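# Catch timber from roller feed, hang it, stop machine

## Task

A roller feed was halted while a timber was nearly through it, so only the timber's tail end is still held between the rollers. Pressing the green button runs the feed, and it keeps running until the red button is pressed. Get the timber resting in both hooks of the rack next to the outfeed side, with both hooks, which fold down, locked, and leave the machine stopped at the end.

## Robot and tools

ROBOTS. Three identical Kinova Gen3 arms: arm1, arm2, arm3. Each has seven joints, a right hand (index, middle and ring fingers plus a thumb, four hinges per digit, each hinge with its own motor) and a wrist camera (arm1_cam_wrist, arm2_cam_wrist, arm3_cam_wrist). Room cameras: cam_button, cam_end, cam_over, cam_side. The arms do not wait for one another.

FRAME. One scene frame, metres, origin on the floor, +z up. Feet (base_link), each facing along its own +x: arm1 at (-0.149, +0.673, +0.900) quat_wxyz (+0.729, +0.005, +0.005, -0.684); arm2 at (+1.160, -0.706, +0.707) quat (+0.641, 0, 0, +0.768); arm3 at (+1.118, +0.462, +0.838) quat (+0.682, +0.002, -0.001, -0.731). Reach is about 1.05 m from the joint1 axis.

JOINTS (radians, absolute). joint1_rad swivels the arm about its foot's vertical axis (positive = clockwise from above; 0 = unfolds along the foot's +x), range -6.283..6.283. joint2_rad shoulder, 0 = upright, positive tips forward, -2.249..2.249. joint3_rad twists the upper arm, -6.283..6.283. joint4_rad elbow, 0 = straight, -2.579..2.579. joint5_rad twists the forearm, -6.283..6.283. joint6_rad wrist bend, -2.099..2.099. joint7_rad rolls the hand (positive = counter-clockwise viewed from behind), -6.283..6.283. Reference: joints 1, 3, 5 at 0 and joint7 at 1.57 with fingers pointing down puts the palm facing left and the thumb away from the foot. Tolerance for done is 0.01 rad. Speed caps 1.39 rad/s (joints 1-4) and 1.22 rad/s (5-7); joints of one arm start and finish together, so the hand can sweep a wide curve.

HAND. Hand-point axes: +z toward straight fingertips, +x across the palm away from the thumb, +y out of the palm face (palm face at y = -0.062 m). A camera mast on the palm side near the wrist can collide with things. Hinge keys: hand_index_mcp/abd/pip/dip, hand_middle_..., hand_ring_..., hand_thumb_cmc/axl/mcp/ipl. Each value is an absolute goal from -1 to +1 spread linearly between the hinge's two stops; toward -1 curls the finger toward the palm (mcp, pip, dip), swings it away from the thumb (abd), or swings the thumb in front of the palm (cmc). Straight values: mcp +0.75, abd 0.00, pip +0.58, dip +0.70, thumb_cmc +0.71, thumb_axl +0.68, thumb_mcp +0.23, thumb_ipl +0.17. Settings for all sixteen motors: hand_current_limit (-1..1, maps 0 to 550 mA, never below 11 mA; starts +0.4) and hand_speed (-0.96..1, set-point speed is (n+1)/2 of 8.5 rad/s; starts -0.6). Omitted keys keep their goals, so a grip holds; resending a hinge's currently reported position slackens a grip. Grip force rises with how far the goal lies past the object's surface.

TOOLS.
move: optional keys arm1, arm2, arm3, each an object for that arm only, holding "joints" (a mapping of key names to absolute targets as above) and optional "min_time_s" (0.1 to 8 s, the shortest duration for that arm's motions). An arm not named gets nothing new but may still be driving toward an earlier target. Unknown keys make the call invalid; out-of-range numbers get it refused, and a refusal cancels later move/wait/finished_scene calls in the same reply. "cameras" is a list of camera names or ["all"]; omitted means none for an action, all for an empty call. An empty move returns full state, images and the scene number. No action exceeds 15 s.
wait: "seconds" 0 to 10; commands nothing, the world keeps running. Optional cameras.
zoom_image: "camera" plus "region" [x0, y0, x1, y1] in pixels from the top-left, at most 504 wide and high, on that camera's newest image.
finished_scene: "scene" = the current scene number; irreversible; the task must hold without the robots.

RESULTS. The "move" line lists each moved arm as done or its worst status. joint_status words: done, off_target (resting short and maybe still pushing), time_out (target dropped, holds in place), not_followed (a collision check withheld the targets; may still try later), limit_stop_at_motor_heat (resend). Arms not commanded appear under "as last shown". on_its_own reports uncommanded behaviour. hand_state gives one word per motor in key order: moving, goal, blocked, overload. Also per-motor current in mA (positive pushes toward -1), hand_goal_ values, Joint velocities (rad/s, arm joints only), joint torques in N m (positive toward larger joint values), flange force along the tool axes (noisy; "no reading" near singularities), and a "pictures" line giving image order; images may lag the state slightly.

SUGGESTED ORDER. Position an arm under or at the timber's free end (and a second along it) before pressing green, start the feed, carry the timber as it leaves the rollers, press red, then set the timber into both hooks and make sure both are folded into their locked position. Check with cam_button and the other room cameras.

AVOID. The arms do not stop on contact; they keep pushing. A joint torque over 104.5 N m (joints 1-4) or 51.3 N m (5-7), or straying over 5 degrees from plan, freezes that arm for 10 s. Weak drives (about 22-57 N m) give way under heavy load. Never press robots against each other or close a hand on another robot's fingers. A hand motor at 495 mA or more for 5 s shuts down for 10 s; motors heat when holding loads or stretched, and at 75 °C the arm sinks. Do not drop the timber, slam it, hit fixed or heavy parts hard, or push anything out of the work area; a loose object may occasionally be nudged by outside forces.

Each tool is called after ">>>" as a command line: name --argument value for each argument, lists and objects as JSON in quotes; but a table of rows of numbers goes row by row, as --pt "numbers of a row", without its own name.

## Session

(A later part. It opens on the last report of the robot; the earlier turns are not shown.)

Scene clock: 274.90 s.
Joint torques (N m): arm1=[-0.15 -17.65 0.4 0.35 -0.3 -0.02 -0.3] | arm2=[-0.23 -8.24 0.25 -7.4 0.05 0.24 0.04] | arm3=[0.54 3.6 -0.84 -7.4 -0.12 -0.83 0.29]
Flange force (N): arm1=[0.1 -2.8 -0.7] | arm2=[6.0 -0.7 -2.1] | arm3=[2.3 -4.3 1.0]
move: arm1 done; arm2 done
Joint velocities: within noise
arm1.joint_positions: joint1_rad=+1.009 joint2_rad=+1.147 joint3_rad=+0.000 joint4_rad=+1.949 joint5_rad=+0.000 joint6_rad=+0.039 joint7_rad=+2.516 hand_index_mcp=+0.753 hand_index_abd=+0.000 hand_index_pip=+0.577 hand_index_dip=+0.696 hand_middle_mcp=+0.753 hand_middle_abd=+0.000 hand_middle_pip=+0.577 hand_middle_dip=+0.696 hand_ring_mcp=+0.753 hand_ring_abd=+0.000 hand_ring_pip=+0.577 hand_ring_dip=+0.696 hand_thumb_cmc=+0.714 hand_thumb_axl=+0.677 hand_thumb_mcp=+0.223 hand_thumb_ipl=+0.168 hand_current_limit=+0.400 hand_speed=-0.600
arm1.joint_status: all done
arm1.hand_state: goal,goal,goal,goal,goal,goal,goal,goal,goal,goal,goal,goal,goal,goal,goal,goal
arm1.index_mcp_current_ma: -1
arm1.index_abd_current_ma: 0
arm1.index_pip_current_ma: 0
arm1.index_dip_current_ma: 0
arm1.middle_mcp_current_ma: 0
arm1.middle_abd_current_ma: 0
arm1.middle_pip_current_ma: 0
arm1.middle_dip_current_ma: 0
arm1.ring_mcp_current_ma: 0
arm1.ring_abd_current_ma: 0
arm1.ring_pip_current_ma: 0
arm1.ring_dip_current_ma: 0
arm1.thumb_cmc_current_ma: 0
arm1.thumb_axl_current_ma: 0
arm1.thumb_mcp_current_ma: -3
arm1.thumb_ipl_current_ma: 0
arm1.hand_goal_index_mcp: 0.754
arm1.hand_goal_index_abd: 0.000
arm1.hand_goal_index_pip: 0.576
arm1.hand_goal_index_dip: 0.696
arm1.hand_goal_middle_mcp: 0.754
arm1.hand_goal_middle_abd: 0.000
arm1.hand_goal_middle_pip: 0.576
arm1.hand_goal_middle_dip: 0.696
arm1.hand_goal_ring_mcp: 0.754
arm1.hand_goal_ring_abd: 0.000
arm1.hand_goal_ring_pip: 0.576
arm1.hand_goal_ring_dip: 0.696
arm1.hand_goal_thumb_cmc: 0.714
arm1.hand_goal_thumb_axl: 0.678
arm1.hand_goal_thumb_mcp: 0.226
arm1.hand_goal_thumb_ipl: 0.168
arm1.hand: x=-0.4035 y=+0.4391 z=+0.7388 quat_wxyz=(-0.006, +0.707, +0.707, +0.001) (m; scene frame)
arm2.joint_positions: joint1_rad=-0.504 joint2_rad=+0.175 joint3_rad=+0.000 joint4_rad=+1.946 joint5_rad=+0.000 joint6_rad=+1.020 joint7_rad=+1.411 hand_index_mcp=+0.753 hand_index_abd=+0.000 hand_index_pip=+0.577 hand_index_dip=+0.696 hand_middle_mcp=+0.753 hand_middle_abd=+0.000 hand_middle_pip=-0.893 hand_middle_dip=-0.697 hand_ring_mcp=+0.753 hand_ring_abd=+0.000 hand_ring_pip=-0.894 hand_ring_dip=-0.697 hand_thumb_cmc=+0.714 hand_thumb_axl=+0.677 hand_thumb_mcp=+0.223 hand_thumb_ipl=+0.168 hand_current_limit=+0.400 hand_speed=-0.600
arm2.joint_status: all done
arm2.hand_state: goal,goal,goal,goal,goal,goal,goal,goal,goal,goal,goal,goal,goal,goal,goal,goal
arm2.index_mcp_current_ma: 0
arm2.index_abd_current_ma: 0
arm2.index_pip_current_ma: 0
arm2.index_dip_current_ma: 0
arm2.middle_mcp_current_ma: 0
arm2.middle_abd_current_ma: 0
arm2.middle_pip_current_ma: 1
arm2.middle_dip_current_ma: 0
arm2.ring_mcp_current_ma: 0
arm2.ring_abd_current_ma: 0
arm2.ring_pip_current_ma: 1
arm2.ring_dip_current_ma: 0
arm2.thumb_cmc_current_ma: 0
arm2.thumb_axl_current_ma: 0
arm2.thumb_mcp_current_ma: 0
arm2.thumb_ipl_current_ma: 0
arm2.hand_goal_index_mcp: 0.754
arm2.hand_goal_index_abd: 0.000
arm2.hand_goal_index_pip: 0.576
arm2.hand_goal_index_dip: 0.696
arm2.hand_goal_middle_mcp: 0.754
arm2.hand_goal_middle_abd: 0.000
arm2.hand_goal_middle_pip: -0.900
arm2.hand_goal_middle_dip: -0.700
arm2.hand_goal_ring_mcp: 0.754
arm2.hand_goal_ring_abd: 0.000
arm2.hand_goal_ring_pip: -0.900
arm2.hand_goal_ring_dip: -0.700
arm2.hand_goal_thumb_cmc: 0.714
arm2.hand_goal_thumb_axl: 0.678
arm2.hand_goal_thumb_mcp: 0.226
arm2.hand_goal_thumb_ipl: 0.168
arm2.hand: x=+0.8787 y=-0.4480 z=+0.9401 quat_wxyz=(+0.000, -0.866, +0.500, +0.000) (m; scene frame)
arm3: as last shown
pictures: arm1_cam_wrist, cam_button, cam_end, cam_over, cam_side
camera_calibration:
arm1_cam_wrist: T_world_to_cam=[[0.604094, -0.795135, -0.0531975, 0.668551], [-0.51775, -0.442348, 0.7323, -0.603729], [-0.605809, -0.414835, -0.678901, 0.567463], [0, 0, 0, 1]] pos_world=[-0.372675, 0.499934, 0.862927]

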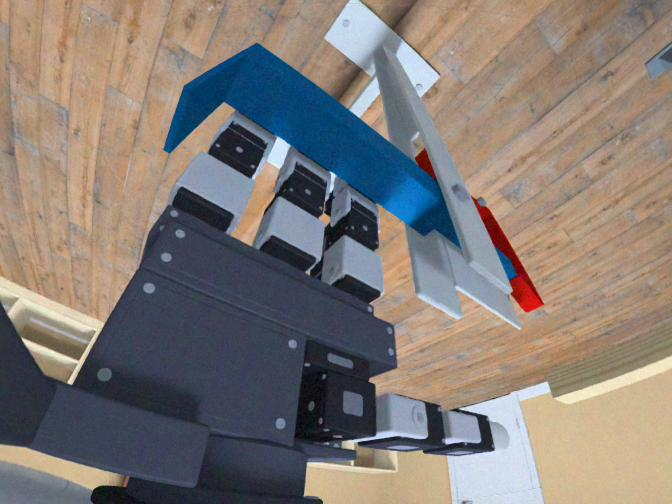

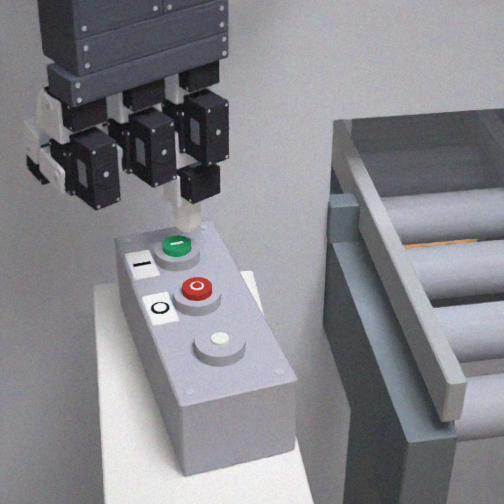

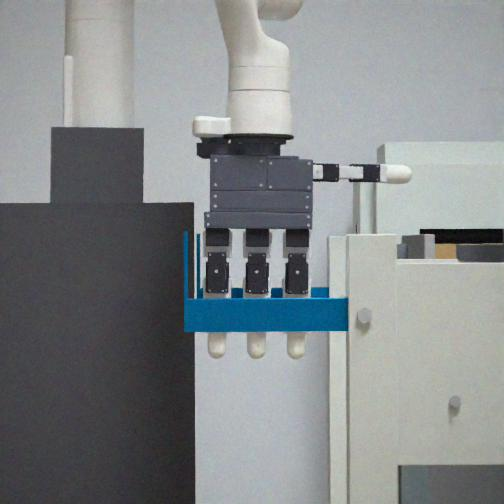

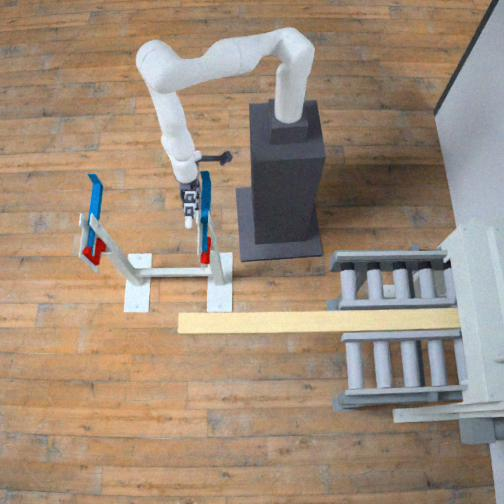

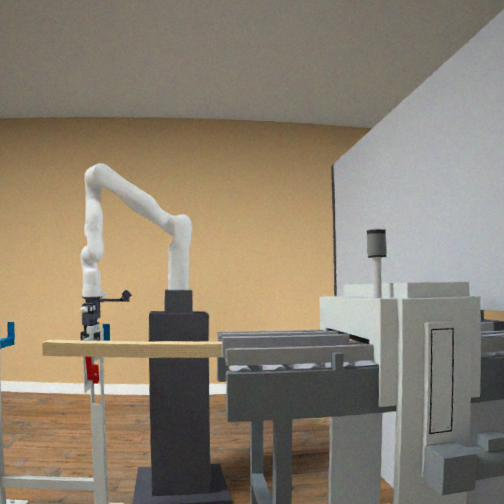

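>>> move --cameras '["arm3_cam_wrist","arm2_cam_wrist"]'

>>> zoom_image --camera "arm3_cam_wrist" --region '[510, 95, 570, 155]'

>>> zoom_image --camera "arm2_cam_wrist" --region '[240, 50, 420, 230]'

Scene clock: 294.30 s.
Joint torques (N m): arm1=[-0.18 -17.63 0.37 0.37 -0.3 -0.02 -0.3] | arm2=[-0.25 -8.33 0.33 -7.25 0.17 0.27 0.13] | arm3=[0.55 3.66 -0.98 -7.44 -0.16 -0.76 0.37]
Flange force (N): arm1=[0.1 -2.9 -0.7] | arm2=[5.5 -0.3 -2.2] | arm3=[2.5 -4.6 1.4]
Joint velocities: within noise
arm1.joint_positions: joint1_rad=+1.009 joint2_rad=+1.147 joint3_rad=+0.000 joint4_rad=+1.949 joint5_rad=+0.000 joint6_rad=+0.039 joint7_rad=+2.516 hand_index_mcp=+0.753 hand_index_abd=+0.000 hand_index_pip=+0.577 hand_index_dip=+0.696 hand_middle_mcp=+0.753 hand_middle_abd=+0.000 hand_middle_pip=+0.577 hand_middle_dip=+0.696 hand_ring_mcp=+0.753 hand_ring_abd=+0.000 hand_ring_pip=+0.577 hand_ring_dip=+0.696 hand_thumb_cmc=+0.714 hand_thumb_axl=+0.677 hand_thumb_mcp=+0.223 hand_thumb_ipl=+0.168 hand_current_limit=+0.400 hand_speed=-0.600
arm1.joint_status: all done
arm1.hand_state: goal,goal,goal,goal,goal,goal,goal,goal,goal,goal,goal,goal,goal,goal,goal,goal
arm1.index_mcp_current_ma: -1
arm1.index_abd_current_ma: 0
arm1.index_pip_current_ma: 0
arm1.index_dip_current_ma: 0
arm1.middle_mcp_current_ma: 0
arm1.middle_abd_current_ma: 0
arm1.middle_pip_current_ma: 0
arm1.middle_dip_current_ma: 0
arm1.ring_mcp_current_ma: 0
arm1.ring_abd_current_ma: 0
arm1.ring_pip_current_ma: 0
arm1.ring_dip_current_ma: 0
arm1.thumb_cmc_current_ma: 0
arm1.thumb_axl_current_ma: 0
arm1.thumb_mcp_current_ma: -3
arm1.thumb_ipl_current_ma: 0
arm1.hand_goal_index_mcp: 0.754
arm1.hand_goal_index_abd: 0.000
arm1.hand_goal_index_pip: 0.576
arm1.hand_goal_index_dip: 0.696
arm1.hand_goal_middle_mcp: 0.754
arm1.hand_goal_middle_abd: 0.000
arm1.hand_goal_middle_pip: 0.576
arm1.hand_goal_middle_dip: 0.696
arm1.hand_goal_ring_mcp: 0.754
arm1.hand_goal_ring_abd: 0.000
arm1.hand_goal_ring_pip: 0.576
arm1.hand_goal_ring_dip: 0.696
arm1.hand_goal_thumb_cmc: 0.714
arm1.hand_goal_thumb_axl: 0.678
arm1.hand_goal_thumb_mcp: 0.226
arm1.hand_goal_thumb_ipl: 0.168
arm1.hand: x=-0.4035 y=+0.4391 z=+0.7388 quat_wxyz=(-0.006, +0.707, +0.707, +0.001) (m; scene frame)
arm2.joint_positions: joint1_rad=-0.504 joint2_rad=+0.175 joint3_rad=+0.000 joint4_rad=+1.946 joint5_rad=+0.000 joint6_rad=+1.020 joint7_rad=+1.411 hand_index_mcp=+0.753 hand_index_abd=+0.000 hand_index_pip=+0.577 hand_index_dip=+0.696 hand_middle_mcp=+0.753 hand_middle_abd=+0.000 hand_middle_pip=-0.893 hand_middle_dip=-0.697 hand_ring_mcp=+0.753 hand_ring_abd=+0.000 hand_ring_pip=-0.894 hand_ring_dip=-0.697 hand_thumb_cmc=+0.714 hand_thumb_axl=+0.677 hand_thumb_mcp=+0.223 hand_thumb_ipl=+0.168 hand_current_limit=+0.400 hand_speed=-0.600
arm2.joint_status: all done
arm2.hand_state: goal,goal,goal,goal,goal,goal,goal,goal,goal,goal,goal,goal,goal,goal,goal,goal
arm2.index_mcp_current_ma: 0
arm2.index_abd_current_ma: 0
arm2.index_pip_current_ma: 0
arm2.index_dip_current_ma: 0
arm2.middle_mcp_current_ma: 0
arm2.middle_abd_current_ma: 0
arm2.middle_pip_current_ma: 1
arm2.middle_dip_current_ma: 0
arm2.ring_mcp_current_ma: 0
arm2.ring_abd_current_ma: 0
arm2.ring_pip_current_ma: 1
arm2.ring_dip_current_ma: 0
arm2.thumb_cmc_current_ma: 0
arm2.thumb_axl_current_ma: 0
arm2.thumb_mcp_current_ma: 0
arm2.thumb_ipl_current_ma: 0
arm2.hand_goal_index_mcp: 0.754
arm2.hand_goal_index_abd: 0.000
arm2.hand_goal_index_pip: 0.576
arm2.hand_goal_index_dip: 0.696
arm2.hand_goal_middle_mcp: 0.754
arm2.hand_goal_middle_abd: 0.000
arm2.hand_goal_middle_pip: -0.900
arm2.hand_goal_middle_dip: -0.700
arm2.hand_goal_ring_mcp: 0.754
arm2.hand_goal_ring_abd: 0.000
arm2.hand_goal_ring_pip: -0.900
arm2.hand_goal_ring_dip: -0.700
arm2.hand_goal_thumb_cmc: 0.714
arm2.hand_goal_thumb_axl: 0.678
arm2.hand_goal_thumb_mcp: 0.226
arm2.hand_goal_thumb_ipl: 0.168
arm2.hand: x=+0.8787 y=-0.4480 z=+0.9401 quat_wxyz=(+0.000, -0.866, +0.500, +0.000) (m; scene frame)
arm3.joint_positions: joint1_rad=+0.678 joint2_rad=-0.567 joint3_rad=-0.160 joint4_rad=+1.442 joint5_rad=-0.077 joint6_rad=+2.014 joint7_rad=+1.661 hand_index_mcp=+0.753 hand_index_abd=+0.000 hand_index_pip=+0.577 hand_index_dip=+0.696 hand_middle_mcp=+0.753 hand_middle_abd=+0.000 hand_middle_pip=+0.577 hand_middle_dip=+0.696 hand_ring_mcp=+0.753 hand_ring_abd=+0.000 hand_ring_pip=+0.577 hand_ring_dip=+0.696 hand_thumb_cmc=+0.714 hand_thumb_axl=+0.677 hand_thumb_mcp=+0.224 hand_thumb_ipl=+0.168 hand_current_limit=+0.400 hand_speed=-0.600
arm3.joint_status: not commanded
arm3.hand_state: goal,goal,goal,goal,goal,goal,goal,goal,goal,goal,goal,goal,goal,goal,goal,goal
arm3.index_mcp_current_ma: -1
arm3.index_abd_current_ma: 0
arm3.index_pip_current_ma: 0
arm3.index_dip_current_ma: 0
arm3.middle_mcp_current_ma: -1
arm3.middle_abd_current_ma: 0
arm3.middle_pip_current_ma: 0
arm3.middle_dip_current_ma: 0
arm3.ring_mcp_current_ma: -1
arm3.ring_abd_current_ma: 0
arm3.ring_pip_current_ma: 0
arm3.ring_dip_current_ma: 0
arm3.thumb_cmc_current_ma: 0
arm3.thumb_axl_current_ma: -1
arm3.thumb_mcp_current_ma: -3
arm3.thumb_ipl_current_ma: 0
arm3.hand_goal_index_mcp: 0.754
arm3.hand_goal_index_abd: 0.000
arm3.hand_goal_index_pip: 0.576
arm3.hand_goal_index_dip: 0.696
arm3.hand_goal_middle_mcp: 0.754
arm3.hand_goal_middle_abd: 0.000
arm3.hand_goal_middle_pip: 0.576
arm3.hand_goal_middle_dip: 0.696
arm3.hand_goal_ring_mcp: 0.754
arm3.hand_goal_ring_abd: 0.000
arm3.hand_goal_ring_pip: 0.576
arm3.hand_goal_ring_dip: 0.696
arm3.hand_goal_thumb_cmc: 0.714
arm3.hand_goal_thumb_axl: 0.678
arm3.hand_goal_thumb_mcp: 0.226
arm3.hand_goal_thumb_ipl: 0.168
arm3.hand: x=+1.1449 y=+0.3188 z=+1.3872 quat_wxyz=(+0.043, +0.846, +0.519, -0.113) (m; scene frame)
pictures: arm2_cam_wrist, arm3_cam_wrist
camera_calibration:
arm2_cam_wrist: T_world_to_cam=[[-0.928701, 0.366977, 0.0533144, 0.956944], [0.286354, 0.61834, 0.731886, -0.713246], [0.235619, 0.69497, -0.679338, 0.87073], [0, 0, 0, 1]] pos_world=[0.887795, -0.515279, 1.06252]
arm3_cam_wrist: T_world_to_cam=[[0.25201, -0.961499, 0.109598, -0.0966994], [-0.511885, -0.0363329, 0.858285, -0.640867], [-0.821258, -0.272398, -0.501333, 1.84532], [0, 0, 0, 1]] pos_world=[1.2118, 0.3864, 1.48576]

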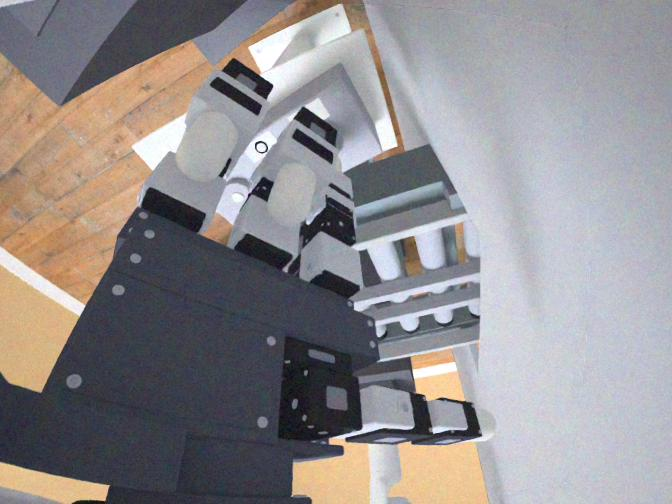

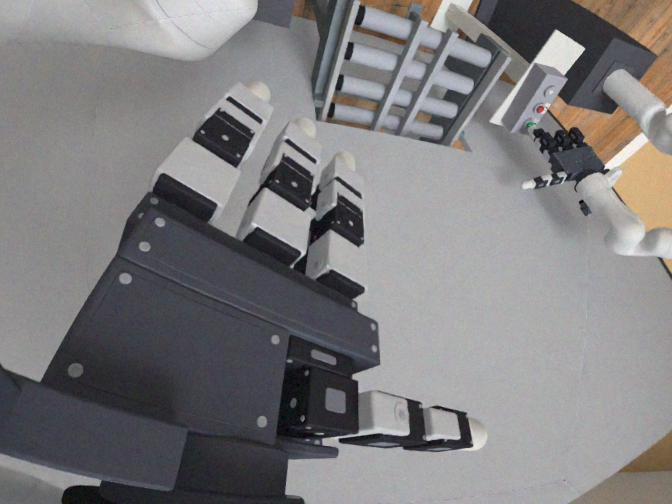

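Scaled by 8.400 from the camera's 672x504 image, which has a finer 960x720 frame.

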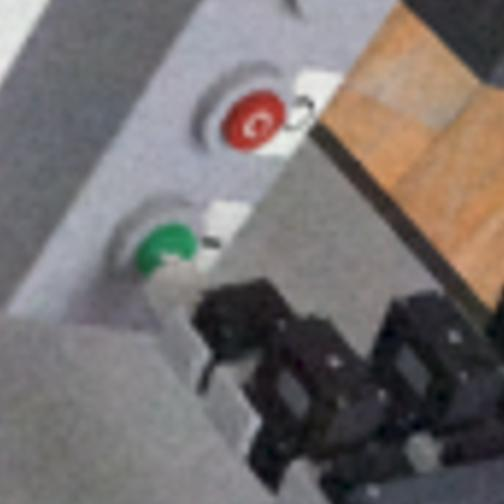

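Scaled by 2.800 from the camera's 672x504 image, which has a finer 960x720 frame.

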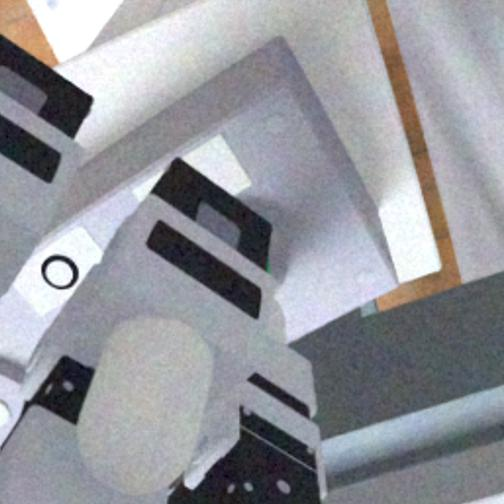

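>>> move --arm1 '{"joints":{"joint1_rad":1.0080,"joint2_rad":1.2608,"joint4_rad":1.8885,"joint6_rad":-0.0153,"joint7_rad":2.5151},"min_time_s":2.5}' --arm2 '{"joints":{"joint1_rad":-0.5134,"joint2_rad":0.1663,"joint4_rad":1.9578,"joint6_rad":1.0175,"joint7_rad":1.4012},"min_time_s":2}'

>>> move --arm1 '{"joints":{"hand_index_pip":-0.75,"hand_middle_pip":-0.75,"hand_ring_pip":-0.75}}' --cameras '["cam_over","arm1_cam_wrist","cam_end","cam_button"]'

Scene clock: 328.10 s.
Joint torques (N m): arm1=[-0.2 -17.97 0.42 0.81 -0.28 -0.05 -0.32] | arm2=[-0.29 -8.2 0.29 -7.22 0.05 0.31 0.08] | arm3=[0.5 3.74 -0.9 -7.4 -0.16 -0.81 0.3]
Flange force (N): arm1=[0.1 -3.0 -0.4] | arm2=[5.3 -0.6 -2.0] | arm3=[2.6 -4.4 1.2]
move: arm1 done; arm2 done
Joint velocities: within noise
arm1.joint_positions: joint1_rad=+1.008 joint2_rad=+1.261 joint3_rad=+0.000 joint4_rad=+1.889 joint5_rad=+0.000 joint6_rad=-0.015 joint7_rad=+2.515 hand_index_mcp=+0.753 hand_index_abd=+0.000 hand_index_pip=+0.577 hand_index_dip=+0.696 hand_middle_mcp=+0.753 hand_middle_abd=+0.000 hand_middle_pip=+0.577 hand_middle_dip=+0.696 hand_ring_mcp=+0.753 hand_ring_abd=+0.000 hand_ring_pip=+0.577 hand_ring_dip=+0.696 hand_thumb_cmc=+0.714 hand_thumb_axl=+0.677 hand_thumb_mcp=+0.223 hand_thumb_ipl=+0.168 hand_current_limit=+0.400 hand_speed=-0.600
arm1.joint_status: all done
arm1.hand_state: goal,goal,goal,goal,goal,goal,goal,goal,goal,goal,goal,goal,goal,goal,goal,goal
arm1.index_mcp_current_ma: -1
arm1.index_abd_current_ma: 0
arm1.index_pip_current_ma: 0
arm1.index_dip_current_ma: 0
arm1.middle_mcp_current_ma: 0
arm1.middle_abd_current_ma: 0
arm1.middle_pip_current_ma: 0
arm1.middle_dip_current_ma: 0
arm1.ring_mcp_current_ma: 0
arm1.ring_abd_current_ma: 0
arm1.ring_pip_current_ma: 0
arm1.ring_dip_current_ma: 0
arm1.thumb_cmc_current_ma: 0
arm1.thumb_axl_current_ma: 0
arm1.thumb_mcp_current_ma: -3
arm1.thumb_ipl_current_ma: 0
arm1.hand_goal_index_mcp: 0.754
arm1.hand_goal_index_abd: 0.000
arm1.hand_goal_index_pip: 0.576
arm1.hand_goal_index_dip: 0.696
arm1.hand_goal_middle_mcp: 0.754
arm1.hand_goal_middle_abd: 0.000
arm1.hand_goal_middle_pip: 0.576
arm1.hand_goal_middle_dip: 0.696
arm1.hand_goal_ring_mcp: 0.754
arm1.hand_goal_ring_abd: 0.000
arm1.hand_goal_ring_pip: 0.576
arm1.hand_goal_ring_dip: 0.696
arm1.hand_goal_thumb_cmc: 0.714
arm1.hand_goal_thumb_axl: 0.678
arm1.hand_goal_thumb_mcp: 0.226
arm1.hand_goal_thumb_ipl: 0.168
arm1.hand: x=-0.4035 y=+0.4392 z=+0.6937 quat_wxyz=(-0.006, +0.707, +0.707, +0.001) (m; scene frame)
arm2.joint_positions: joint1_rad=-0.513 joint2_rad=+0.166 joint3_rad=+0.000 joint4_rad=+1.958 joint5_rad=+0.000 joint6_rad=+1.018 joint7_rad=+1.401 hand_index_mcp=+0.753 hand_index_abd=+0.000 hand_index_pip=+0.577 hand_index_dip=+0.696 hand_middle_mcp=+0.753 hand_middle_abd=+0.000 hand_middle_pip=-0.893 hand_middle_dip=-0.697 hand_ring_mcp=+0.753 hand_ring_abd=+0.000 hand_ring_pip=-0.894 hand_ring_dip=-0.697 hand_thumb_cmc=+0.714 hand_thumb_axl=+0.677 hand_thumb_mcp=+0.223 hand_thumb_ipl=+0.168 hand_current_limit=+0.400 hand_speed=-0.600
arm2.joint_status: all done
arm2.hand_state: goal,goal,goal,goal,goal,goal,goal,goal,goal,goal,goal,goal,goal,goal,goal,goal
arm2.index_mcp_current_ma: 0
arm2.index_abd_current_ma: 0
arm2.index_pip_current_ma: 0
arm2.index_dip_current_ma: 0
arm2.middle_mcp_current_ma: 0
arm2.middle_abd_current_ma: 0
arm2.middle_pip_current_ma: 1
arm2.middle_dip_current_ma: 0
arm2.ring_mcp_current_ma: 0
arm2.ring_abd_current_ma: 0
arm2.ring_pip_current_ma: 1
arm2.ring_dip_current_ma: 0
arm2.thumb_cmc_current_ma: 0
arm2.thumb_axl_current_ma: 0
arm2.thumb_mcp_current_ma: 0
arm2.thumb_ipl_current_ma: 0
arm2.hand_goal_index_mcp: 0.754
arm2.hand_goal_index_abd: 0.000
arm2.hand_goal_index_pip: 0.576
arm2.hand_goal_index_dip: 0.696
arm2.hand_goal_middle_mcp: 0.754
arm2.hand_goal_middle_abd: 0.000
arm2.hand_goal_middle_pip: -0.900
arm2.hand_goal_middle_dip: -0.700
arm2.hand_goal_ring_mcp: 0.754
arm2.hand_goal_ring_abd: 0.000
arm2.hand_goal_ring_pip: -0.900
arm2.hand_goal_ring_dip: -0.700
arm2.hand_goal_thumb_cmc: 0.714
arm2.hand_goal_thumb_axl: 0.678
arm2.hand_goal_thumb_mcp: 0.226
arm2.hand_goal_thumb_ipl: 0.168
arm2.hand: x=+0.8787 y=-0.4531 z=+0.9400 quat_wxyz=(+0.000, -0.866, +0.500, +0.000) (m; scene frame)
arm3: as last shown
pictures: none

Scene clock: 329.47 s.
Joint torques (N m): arm1=[-0.05 -19.33 0.72 0.68 -0.23 -0.01 -0.27] | arm2=[-0.15 -8.08 0.39 -7.21 0.14 0.25 0.09] | arm3=[0.57 3.7 -0.85 -7.51 -0.18 -0.84 0.34]
Flange force (N): arm1=[0.0 -2.2 2.8] | arm2=[5.5 -0.2 -2.4] | arm3=[2.6 -4.3 1.5]
move: arm1 off_target
Joint velocities: within noise
arm1.joint_positions: joint1_rad=+1.008 joint2_rad=+1.261 joint3_rad=+0.000 joint4_rad=+1.888 joint5_rad=+0.000 joint6_rad=-0.015 joint7_rad=+2.515 hand_index_mcp=+0.754 hand_index_abd=+0.000 hand_index_pip=-0.740 hand_index_dip=+0.696 hand_middle_mcp=+0.755 hand_middle_abd=+0.000 hand_middle_pip=-0.733 hand_middle_dip=+0.696 hand_ring_mcp=+0.758 hand_ring_abd=+0.004 hand_ring_pip=-0.722 hand_ring_dip=+0.696 hand_thumb_cmc=+0.714 hand_thumb_axl=+0.677 hand_thumb_mcp=+0.223 hand_thumb_ipl=+0.168 hand_current_limit=+0.400 hand_speed=-0.600
arm1.joint_status: hand_ring_pip off_target (ended at -0.722, target -0.750); the others done
arm1.hand_state: goal,goal,goal,goal,goal,goal,goal,goal,goal,goal,blocked,goal,goal,goal,goal,goal
arm1.index_mcp_current_ma: 0
arm1.index_abd_current_ma: 0
arm1.index_pip_current_ma: 12
arm1.index_dip_current_ma: 0
arm1.middle_mcp_current_ma: 1
arm1.middle_abd_current_ma: 0
arm1.middle_pip_current_ma: 24
arm1.middle_dip_current_ma: 0
arm1.ring_mcp_current_ma: 3
arm1.ring_abd_current_ma: 3
arm1.ring_pip_current_ma: 49
arm1.ring_dip_current_ma: 0
arm1.thumb_cmc_current_ma: 0
arm1.thumb_axl_current_ma: 0
arm1.thumb_mcp_current_ma: -3
arm1.thumb_ipl_current_ma: 0
arm1.hand_goal_index_mcp: 0.754
arm1.hand_goal_index_abd: 0.000
arm1.hand_goal_index_pip: -0.750
arm1.hand_goal_index_dip: 0.696
arm1.hand_goal_middle_mcp: 0.754
arm1.hand_goal_middle_abd: 0.000
arm1.hand_goal_middle_pip: -0.750
arm1.hand_goal_middle_dip: 0.696
arm1.hand_goal_ring_mcp: 0.754
arm1.hand_goal_ring_abd: 0.000
arm1.hand_goal_ring_pip: -0.750
arm1.hand_goal_ring_dip: 0.696
arm1.hand_goal_thumb_cmc: 0.714
arm1.hand_goal_thumb_axl: 0.678
arm1.hand_goal_thumb_mcp: 0.226
arm1.hand_goal_thumb_ipl: 0.168
arm1.hand: x=-0.4034 y=+0.4392 z=+0.6937 quat_wxyz=(-0.006, +0.707, +0.707, +0.001) (m; scene frame)
arm2, arm3: as last shown
pictures: arm1_cam_wrist, cam_button, cam_end, cam_over
camera_calibration:
arm1_cam_wrist: T_world_to_cam=[[0.604069, -0.795157, -0.0531536, 0.666197], [-0.517828, -0.442335, 0.732253, -0.570656], [-0.605768, -0.414807, -0.678955, 0.536931], [0, 0, 0, 1]] pos_world=[-0.372675, 0.500034, 0.817828]

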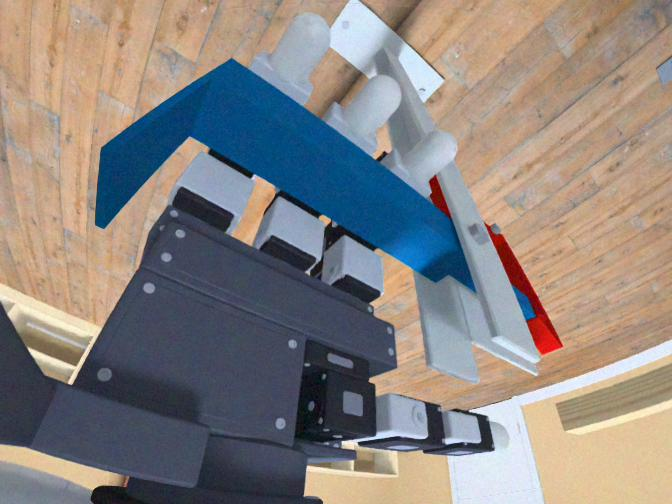

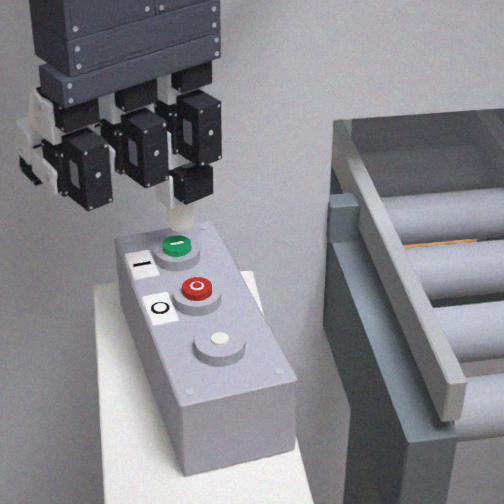

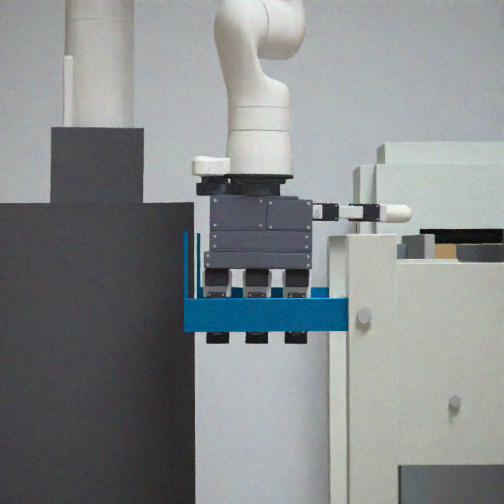

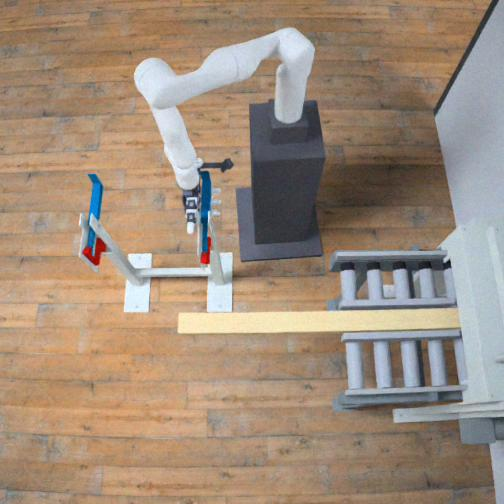

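>>> move --arm1 '{"joints":{"joint1_rad":1.0081,"joint2_rad":1.2483,"joint4_rad":1.8959,"joint6_rad":-0.0101,"joint7_rad":2.5152},"min_time_s":2}' --cameras '["cam_over","arm1_cam_wrist"]'

>>> zoom_image --camera "cam_over" --region '[190, 205, 230, 275]'

>>> zoom_image --camera "arm1_cam_wrist" --region '[400, 160, 590, 370]'

Scene clock: 348.57 s.
Joint torques (N m): arm1=[0.25 -26.67 0.58 -0.44 -0.39 -0.51 -0.43] | arm2=[-0.32 -8.22 0.34 -7.31 0.13 0.35 0.04] | arm3=[0.45 3.62 -0.82 -7.43 -0.15 -0.81 0.29]
Flange force (N): arm1=[0.8 -0.3 19.2] | arm2=[5.5 -0.8 -1.7] | arm3=[2.3 -4.1 1.1]
move: arm1 done
Joint velocities: within noise
arm1.joint_positions: joint1_rad=+1.008 joint2_rad=+1.248 joint3_rad=+0.000 joint4_rad=+1.896 joint5_rad=+0.000 joint6_rad=-0.010 joint7_rad=+2.515 hand_index_mcp=+0.779 hand_index_abd=-0.013 hand_index_pip=-0.707 hand_index_dip=+0.694 hand_middle_mcp=+0.773 hand_middle_abd=-0.007 hand_middle_pip=-0.715 hand_middle_dip=+0.696 hand_ring_mcp=+0.765 hand_ring_abd=-0.007 hand_ring_pip=-0.734 hand_ring_dip=+0.696 hand_thumb_cmc=+0.714 hand_thumb_axl=+0.677 hand_thumb_mcp=+0.223 hand_thumb_ipl=+0.168 hand_current_limit=+0.400 hand_speed=-0.600
arm1.joint_status: all done
arm1.hand_state: blocked,goal,blocked,goal,goal,goal,blocked,goal,goal,goal,goal,goal,goal,goal,goal,goal
arm1.index_mcp_current_ma: 48
arm1.index_abd_current_ma: -14
arm1.index_pip_current_ma: 93
arm1.index_dip_current_ma: -1
arm1.middle_mcp_current_ma: 31
arm1.middle_abd_current_ma: -7
arm1.middle_pip_current_ma: 69
arm1.middle_dip_current_ma: 0
arm1.ring_mcp_current_ma: 16
arm1.ring_abd_current_ma: -6
arm1.ring_pip_current_ma: 23
arm1.ring_dip_current_ma: 0
arm1.thumb_cmc_current_ma: 0
arm1.thumb_axl_current_ma: 0
arm1.thumb_mcp_current_ma: -3
arm1.thumb_ipl_current_ma: 0
arm1.hand_goal_index_mcp: 0.754
arm1.hand_goal_index_abd: 0.000
arm1.hand_goal_index_pip: -0.750
arm1.hand_goal_index_dip: 0.696
arm1.hand_goal_middle_mcp: 0.754
arm1.hand_goal_middle_abd: 0.000
arm1.hand_goal_middle_pip: -0.750
arm1.hand_goal_middle_dip: 0.696
arm1.hand_goal_ring_mcp: 0.754
arm1.hand_goal_ring_abd: 0.000
arm1.hand_goal_ring_pip: -0.750
arm1.hand_goal_ring_dip: 0.696
arm1.hand_goal_thumb_cmc: 0.714
arm1.hand_goal_thumb_axl: 0.678
arm1.hand_goal_thumb_mcp: 0.226
arm1.hand_goal_thumb_ipl: 0.168
arm1.hand: x=-0.4034 y=+0.4392 z=+0.6987 quat_wxyz=(-0.006, +0.707, +0.707, +0.001) (m; scene frame)
arm2, arm3: as last shown
pictures: arm1_cam_wrist, cam_over
camera_calibration:
arm1_cam_wrist: T_world_to_cam=[[0.604021, -0.79519, -0.0532074, 0.666506], [-0.517854, -0.442353, 0.732223, -0.574294], [-0.605793, -0.414724, -0.678983, 0.540298], [0, 0, 0, 1]] pos_world=[-0.372675, 0.500033, 0.822828]

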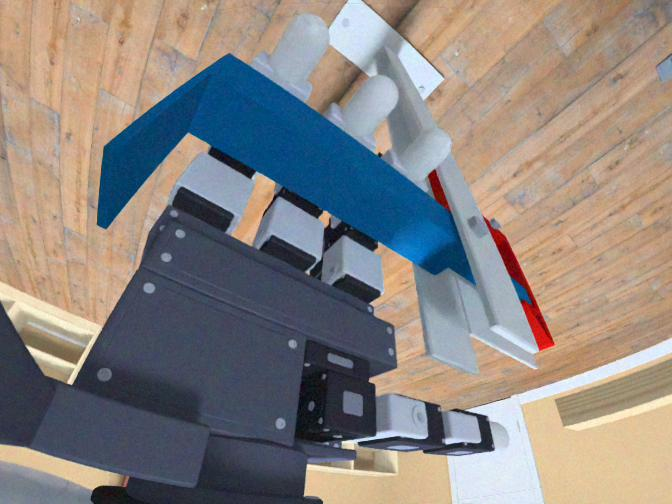

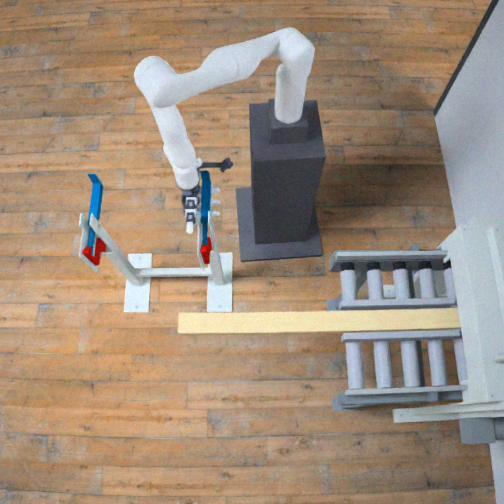

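Scaled by 7.200 from the camera's 504x504 image, which has a finer 720x720 frame.

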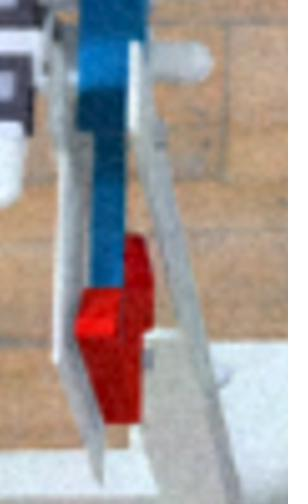

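Scaled by 2.400 from the camera's 672x504 image, which has a finer 960x720 frame.

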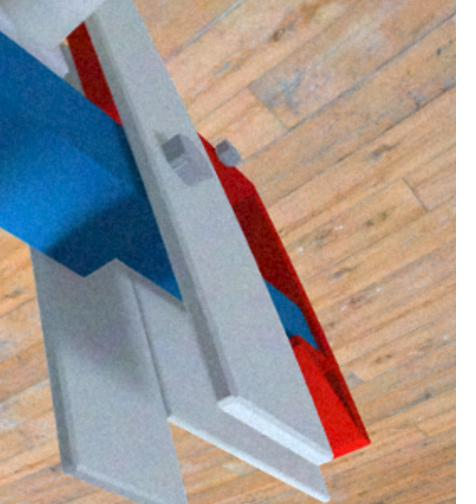

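>>> move --arm1 '{"joints":{"joint1_rad":1.0079,"joint2_rad":1.2733,"joint4_rad":1.8810,"joint6_rad":-0.0202,"joint7_rad":2.5150},"min_time_s":2}'

>>> move --arm1 '{"joints":{"hand_index_pip":0.5764,"hand_middle_pip":0.5764,"hand_ring_pip":0.5764}}'

>>> move --arm1 '{"joints":{"joint1_rad":1.0116,"joint2_rad":0.9397,"joint4_rad":2.0168,"joint6_rad":0.1776,"joint7_rad":2.5187},"min_time_s":3}'

>>> move --arm1 '{"joints":{"joint1_rad":1.0154,"joint2_rad":0.6148,"joint4_rad":2.0147,"joint6_rad":0.5046,"joint7_rad":2.5225},"min_time_s":2.5}' --cameras '["cam_over","cam_side","arm1_cam_wrist"]'

>>> zoom_image --camera "cam_over" --region '[190, 205, 230, 275]'

Scene clock: 387.47 s.
Joint torques (N m): arm1=[-0.19 -17.97 0.36 0.88 -0.32 -0.01 -0.32] | arm2=[-0.28 -8.13 0.32 -7.25 0.08 0.26 0.06] | arm3=[0.55 3.67 -0.89 -7.49 -0.19 -0.78 0.31]
Flange force (N): arm1=[0.1 -3.0 -0.4] | arm2=[5.5 -0.6 -2.2] | arm3=[2.5 -4.5 1.6]
move: arm1 done
Joint velocities: within noise
arm1.joint_positions: joint1_rad=+1.008 joint2_rad=+1.273 joint3_rad=+0.000 joint4_rad=+1.881 joint5_rad=+0.000 joint6_rad=-0.020 joint7_rad=+2.515 hand_index_mcp=+0.759 hand_index_abd=-0.003 hand_index_pip=-0.743 hand_index_dip=+0.694 hand_middle_mcp=+0.759 hand_middle_abd=-0.003 hand_middle_pip=-0.741 hand_middle_dip=+0.696 hand_ring_mcp=+0.759 hand_ring_abd=-0.004 hand_ring_pip=-0.743 hand_ring_dip=+0.696 hand_thumb_cmc=+0.714 hand_thumb_axl=+0.677 hand_thumb_mcp=+0.223 hand_thumb_ipl=+0.168 hand_current_limit=+0.400 hand_speed=-0.600
arm1.joint_status: all done
arm1.hand_state: goal,goal,goal,goal,goal,goal,goal,goal,goal,goal,goal,goal,goal,goal,goal,goal
arm1.index_mcp_current_ma: 5
arm1.index_abd_current_ma: -2
arm1.index_pip_current_ma: 8
arm1.index_dip_current_ma: -1
arm1.middle_mcp_current_ma: 5
arm1.middle_abd_current_ma: -2
arm1.middle_pip_current_ma: 10
arm1.middle_dip_current_ma: 0
arm1.ring_mcp_current_ma: 5
arm1.ring_abd_current_ma: -2
arm1.ring_pip_current_ma: 8
arm1.ring_dip_current_ma: 0
arm1.thumb_cmc_current_ma: 0
arm1.thumb_axl_current_ma: 0
arm1.thumb_mcp_current_ma: -3
arm1.thumb_ipl_current_ma: 0
arm1.hand_goal_index_mcp: 0.754
arm1.hand_goal_index_abd: 0.000
arm1.hand_goal_index_pip: -0.750
arm1.hand_goal_index_dip: 0.696
arm1.hand_goal_middle_mcp: 0.754
arm1.hand_goal_middle_abd: 0.000
arm1.hand_goal_middle_pip: -0.750
arm1.hand_goal_middle_dip: 0.696
arm1.hand_goal_ring_mcp: 0.754
arm1.hand_goal_ring_abd: 0.000
arm1.hand_goal_ring_pip: -0.750
arm1.hand_goal_ring_dip: 0.696
arm1.hand_goal_thumb_cmc: 0.714
arm1.hand_goal_thumb_axl: 0.678
arm1.hand_goal_thumb_mcp: 0.226
arm1.hand_goal_thumb_ipl: 0.168
arm1.hand: x=-0.4034 y=+0.4392 z=+0.6887 quat_wxyz=(-0.006, +0.707, +0.707, +0.001) (m; scene frame)
arm2, arm3: as last shown
pictures: none

Scene clock: 388.87 s.
Joint torques (N m): arm1=[-0.12 -17.96 0.4 0.91 -0.3 -0.05 -0.33] | arm2=[-0.22 -8.06 0.39 -7.27 0.08 0.23 0.05] | arm3=[0.51 3.69 -0.93 -7.5 -0.21 -0.8 0.31]
Flange force (N): arm1=[-0.2 -3.1 -0.4] | arm2=[5.7 -0.5 -2.4] | arm3=[2.6 -4.6 1.5]
move: arm1 done
Joint velocities: within noise
arm1.joint_positions: joint1_rad=+1.008 joint2_rad=+1.273 joint3_rad=+0.000 joint4_rad=+1.881 joint5_rad=+0.000 joint6_rad=-0.020 joint7_rad=+2.515 hand_index_mcp=+0.755 hand_index_abd=-0.003 hand_index_pip=+0.573 hand_index_dip=+0.694 hand_middle_mcp=+0.755 hand_middle_abd=-0.003 hand_middle_pip=+0.572 hand_middle_dip=+0.696 hand_ring_mcp=+0.755 hand_ring_abd=-0.003 hand_ring_pip=+0.573 hand_ring_dip=+0.696 hand_thumb_cmc=+0.714 hand_thumb_axl=+0.677 hand_thumb_mcp=+0.223 hand_thumb_ipl=+0.168 hand_current_limit=+0.400 hand_speed=-0.600
arm1.joint_status: all done
arm1.hand_state: goal,goal,goal,goal,goal,goal,goal,goal,goal,goal,goal,goal,goal,goal,goal,goal
arm1.index_mcp_current_ma: 1
arm1.index_abd_current_ma: -2
arm1.index_pip_current_ma: -2
arm1.index_dip_current_ma: -1
arm1.middle_mcp_current_ma: 1
arm1.middle_abd_current_ma: -2
arm1.middle_pip_current_ma: -3
arm1.middle_dip_current_ma: 0
arm1.ring_mcp_current_ma: 1
arm1.ring_abd_current_ma: -2
arm1.ring_pip_current_ma: -2
arm1.ring_dip_current_ma: 0
arm1.thumb_cmc_current_ma: 0
arm1.thumb_axl_current_ma: 0
arm1.thumb_mcp_current_ma: -3
arm1.thumb_ipl_current_ma: 0
arm1.hand_goal_index_mcp: 0.754
arm1.hand_goal_index_abd: 0.000
arm1.hand_goal_index_pip: 0.576
arm1.hand_goal_index_dip: 0.696
arm1.hand_goal_middle_mcp: 0.754
arm1.hand_goal_middle_abd: 0.000
arm1.hand_goal_middle_pip: 0.576
arm1.hand_goal_middle_dip: 0.696
arm1.hand_goal_ring_mcp: 0.754
arm1.hand_goal_ring_abd: 0.000
arm1.hand_goal_ring_pip: 0.576
arm1.hand_goal_ring_dip: 0.696
arm1.hand_goal_thumb_cmc: 0.714
arm1.hand_goal_thumb_axl: 0.678
arm1.hand_goal_thumb_mcp: 0.226
arm1.hand_goal_thumb_ipl: 0.168
arm1.hand: x=-0.4034 y=+0.4392 z=+0.6887 quat_wxyz=(-0.006, +0.707, +0.707, +0.001) (m; scene frame)
arm2, arm3: as last shown
pictures: none

Scene clock: 392.17 s.
Joint torques (N m): arm1=[-0.24 -16.87 0.35 -0.77 -0.3 -0.07 -0.32] | arm2=[-0.29 -8.17 0.37 -7.24 0.16 0.22 0.04] | arm3=[0.55 3.65 -1 -7.49 -0.11 -0.86 0.34]
Flange force (N): arm1=[0.2 -3.1 -1.0] | arm2=[5.3 -0.7 -2.3] | arm3=[2.6 -4.6 1.3]
move: arm1 done
Joint velocities: within noise
arm1.joint_positions: joint1_rad=+1.012 joint2_rad=+0.940 joint3_rad=+0.000 joint4_rad=+2.017 joint5_rad=+0.000 joint6_rad=+0.178 joint7_rad=+2.519 hand_index_mcp=+0.754 hand_index_abd=-0.003 hand_index_pip=+0.573 hand_index_dip=+0.694 hand_middle_mcp=+0.754 hand_middle_abd=-0.003 hand_middle_pip=+0.573 hand_middle_dip=+0.696 hand_ring_mcp=+0.754 hand_ring_abd=-0.003 hand_ring_pip=+0.573 hand_ring_dip=+0.696 hand_thumb_cmc=+0.714 hand_thumb_axl=+0.677 hand_thumb_mcp=+0.223 hand_thumb_ipl=+0.168 hand_current_limit=+0.400 hand_speed=-0.600
arm1.joint_status: all done
arm1.hand_state: goal,goal,goal,goal,goal,goal,goal,goal,goal,goal,goal,goal,goal,goal,goal,goal
arm1.index_mcp_current_ma: 0
arm1.index_abd_current_ma: -2
arm1.index_pip_current_ma: -2
arm1.index_dip_current_ma: -1
arm1.middle_mcp_current_ma: 0
arm1.middle_abd_current_ma: -1
arm1.middle_pip_current_ma: -3
arm1.middle_dip_current_ma: 0
arm1.ring_mcp_current_ma: 0
arm1.ring_abd_current_ma: -2
arm1.ring_pip_current_ma: -2
arm1.ring_dip_current_ma: 0
arm1.thumb_cmc_current_ma: 0
arm1.thumb_axl_current_ma: 0
arm1.thumb_mcp_current_ma: -3
arm1.thumb_ipl_current_ma: 0
arm1.hand_goal_index_mcp: 0.754
arm1.hand_goal_index_abd: 0.000
arm1.hand_goal_index_pip: 0.576
arm1.hand_goal_index_dip: 0.696
arm1.hand_goal_middle_mcp: 0.754
arm1.hand_goal_middle_abd: 0.000
arm1.hand_goal_middle_pip: 0.576
arm1.hand_goal_middle_dip: 0.696
arm1.hand_goal_ring_mcp: 0.754
arm1.hand_goal_ring_abd: 0.000
arm1.hand_goal_ring_pip: 0.576
arm1.hand_goal_ring_dip: 0.696
arm1.hand_goal_thumb_cmc: 0.714
arm1.hand_goal_thumb_axl: 0.678
arm1.hand_goal_thumb_mcp: 0.226
arm1.hand_goal_thumb_ipl: 0.168
arm1.hand: x=-0.4035 y=+0.4390 z=+0.8190 quat_wxyz=(-0.006, +0.707, +0.707, +0.001) (m; scene frame)
arm2, arm3: as last shown
pictures: none

Scene clock: 395.00 s.
Joint torques (N m): arm1=[-0.2 -14.94 0.22 -3.27 -0.36 -0.05 -0.32] | arm2=[-0.2 -8.15 0.23 -7.24 0.12 0.28 0.02] | arm3=[0.5 3.74 -1.02 -7.46 -0.09 -0.83 0.32]
Flange force (N): arm1=[0.2 -2.9 -1.8] | arm2=[5.4 -0.7 -2.2] | arm3=[2.8 -4.6 1.3]
move: arm1 done
Joint velocities: within noise
arm1.joint_positions: joint1_rad=+1.015 joint2_rad=+0.615 joint3_rad=+0.000 joint4_rad=+2.015 joint5_rad=+0.000 joint6_rad=+0.505 joint7_rad=+2.522 hand_index_mcp=+0.754 hand_index_abd=-0.003 hand_index_pip=+0.573 hand_index_dip=+0.694 hand_middle_mcp=+0.754 hand_middle_abd=-0.003 hand_middle_pip=+0.573 hand_middle_dip=+0.696 hand_ring_mcp=+0.754 hand_ring_abd=-0.003 hand_ring_pip=+0.573 hand_ring_dip=+0.696 hand_thumb_cmc=+0.714 hand_thumb_axl=+0.677 hand_thumb_mcp=+0.223 hand_thumb_ipl=+0.168 hand_current_limit=+0.400 hand_speed=-0.600
arm1.joint_status: all done
arm1.hand_state: goal,goal,goal,goal,goal,goal,goal,goal,goal,goal,goal,goal,goal,goal,goal,goal
arm1.index_mcp_current_ma: 0
arm1.index_abd_current_ma: -2
arm1.index_pip_current_ma: -2
arm1.index_dip_current_ma: -1
arm1.middle_mcp_current_ma: 0
arm1.middle_abd_current_ma: -1
arm1.middle_pip_current_ma: -3
arm1.middle_dip_current_ma: 0
arm1.ring_mcp_current_ma: 0
arm1.ring_abd_current_ma: -2
arm1.ring_pip_current_ma: -2
arm1.ring_dip_current_ma: 0
arm1.thumb_cmc_current_ma: 0
arm1.thumb_axl_current_ma: 0
arm1.thumb_mcp_current_ma: -3
arm1.thumb_ipl_current_ma: 0
arm1.hand_goal_index_mcp: 0.754
arm1.hand_goal_index_abd: 0.000
arm1.hand_goal_index_pip: 0.576
arm1.hand_goal_index_dip: 0.696
arm1.hand_goal_middle_mcp: 0.754
arm1.hand_goal_middle_abd: 0.000
arm1.hand_goal_middle_pip: 0.576
arm1.hand_goal_middle_dip: 0.696
arm1.hand_goal_ring_mcp: 0.754
arm1.hand_goal_ring_abd: 0.000
arm1.hand_goal_ring_pip: 0.576
arm1.hand_goal_ring_dip: 0.696
arm1.hand_goal_thumb_cmc: 0.714
arm1.hand_goal_thumb_axl: 0.678
arm1.hand_goal_thumb_mcp: 0.226
arm1.hand_goal_thumb_ipl: 0.168
arm1.hand: x=-0.4036 y=+0.4389 z=+0.9494 quat_wxyz=(-0.006, +0.707, +0.707, +0.001) (m; scene frame)
arm2, arm3: as last shown
pictures: arm1_cam_wrist, cam_over, cam_side
camera_calibration:
arm1_cam_wrist: T_world_to_cam=[[0.604021, -0.79519, -0.0532074, 0.679672], [-0.517854, -0.442353, 0.732223, -0.75812], [-0.605793, -0.414724, -0.678983, 0.710402], [0, 0, 0, 1]] pos_world=[-0.372775, 0.499733, 1.07363]

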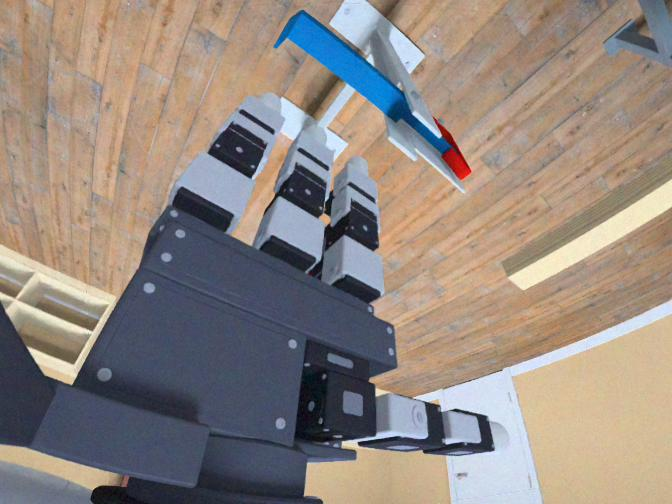

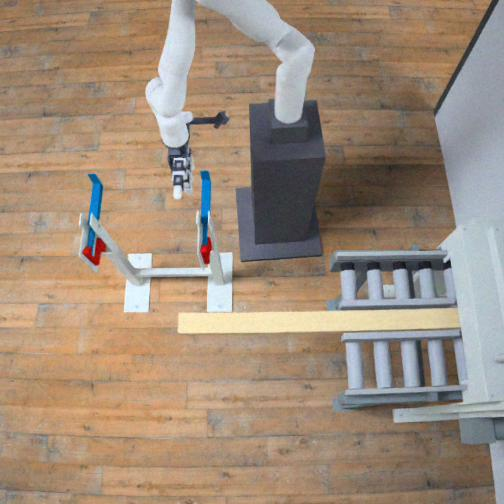

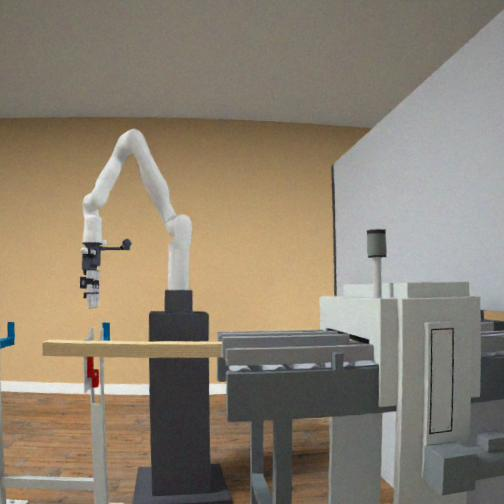

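Scaled by 7.200 from the camera's 504x504 image, which has a finer 720x720 frame.

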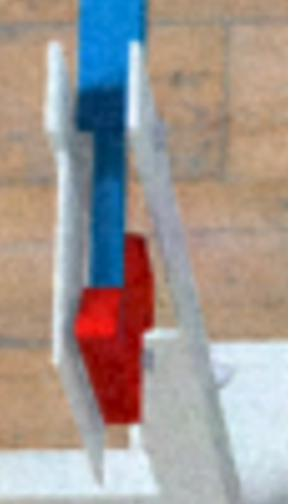

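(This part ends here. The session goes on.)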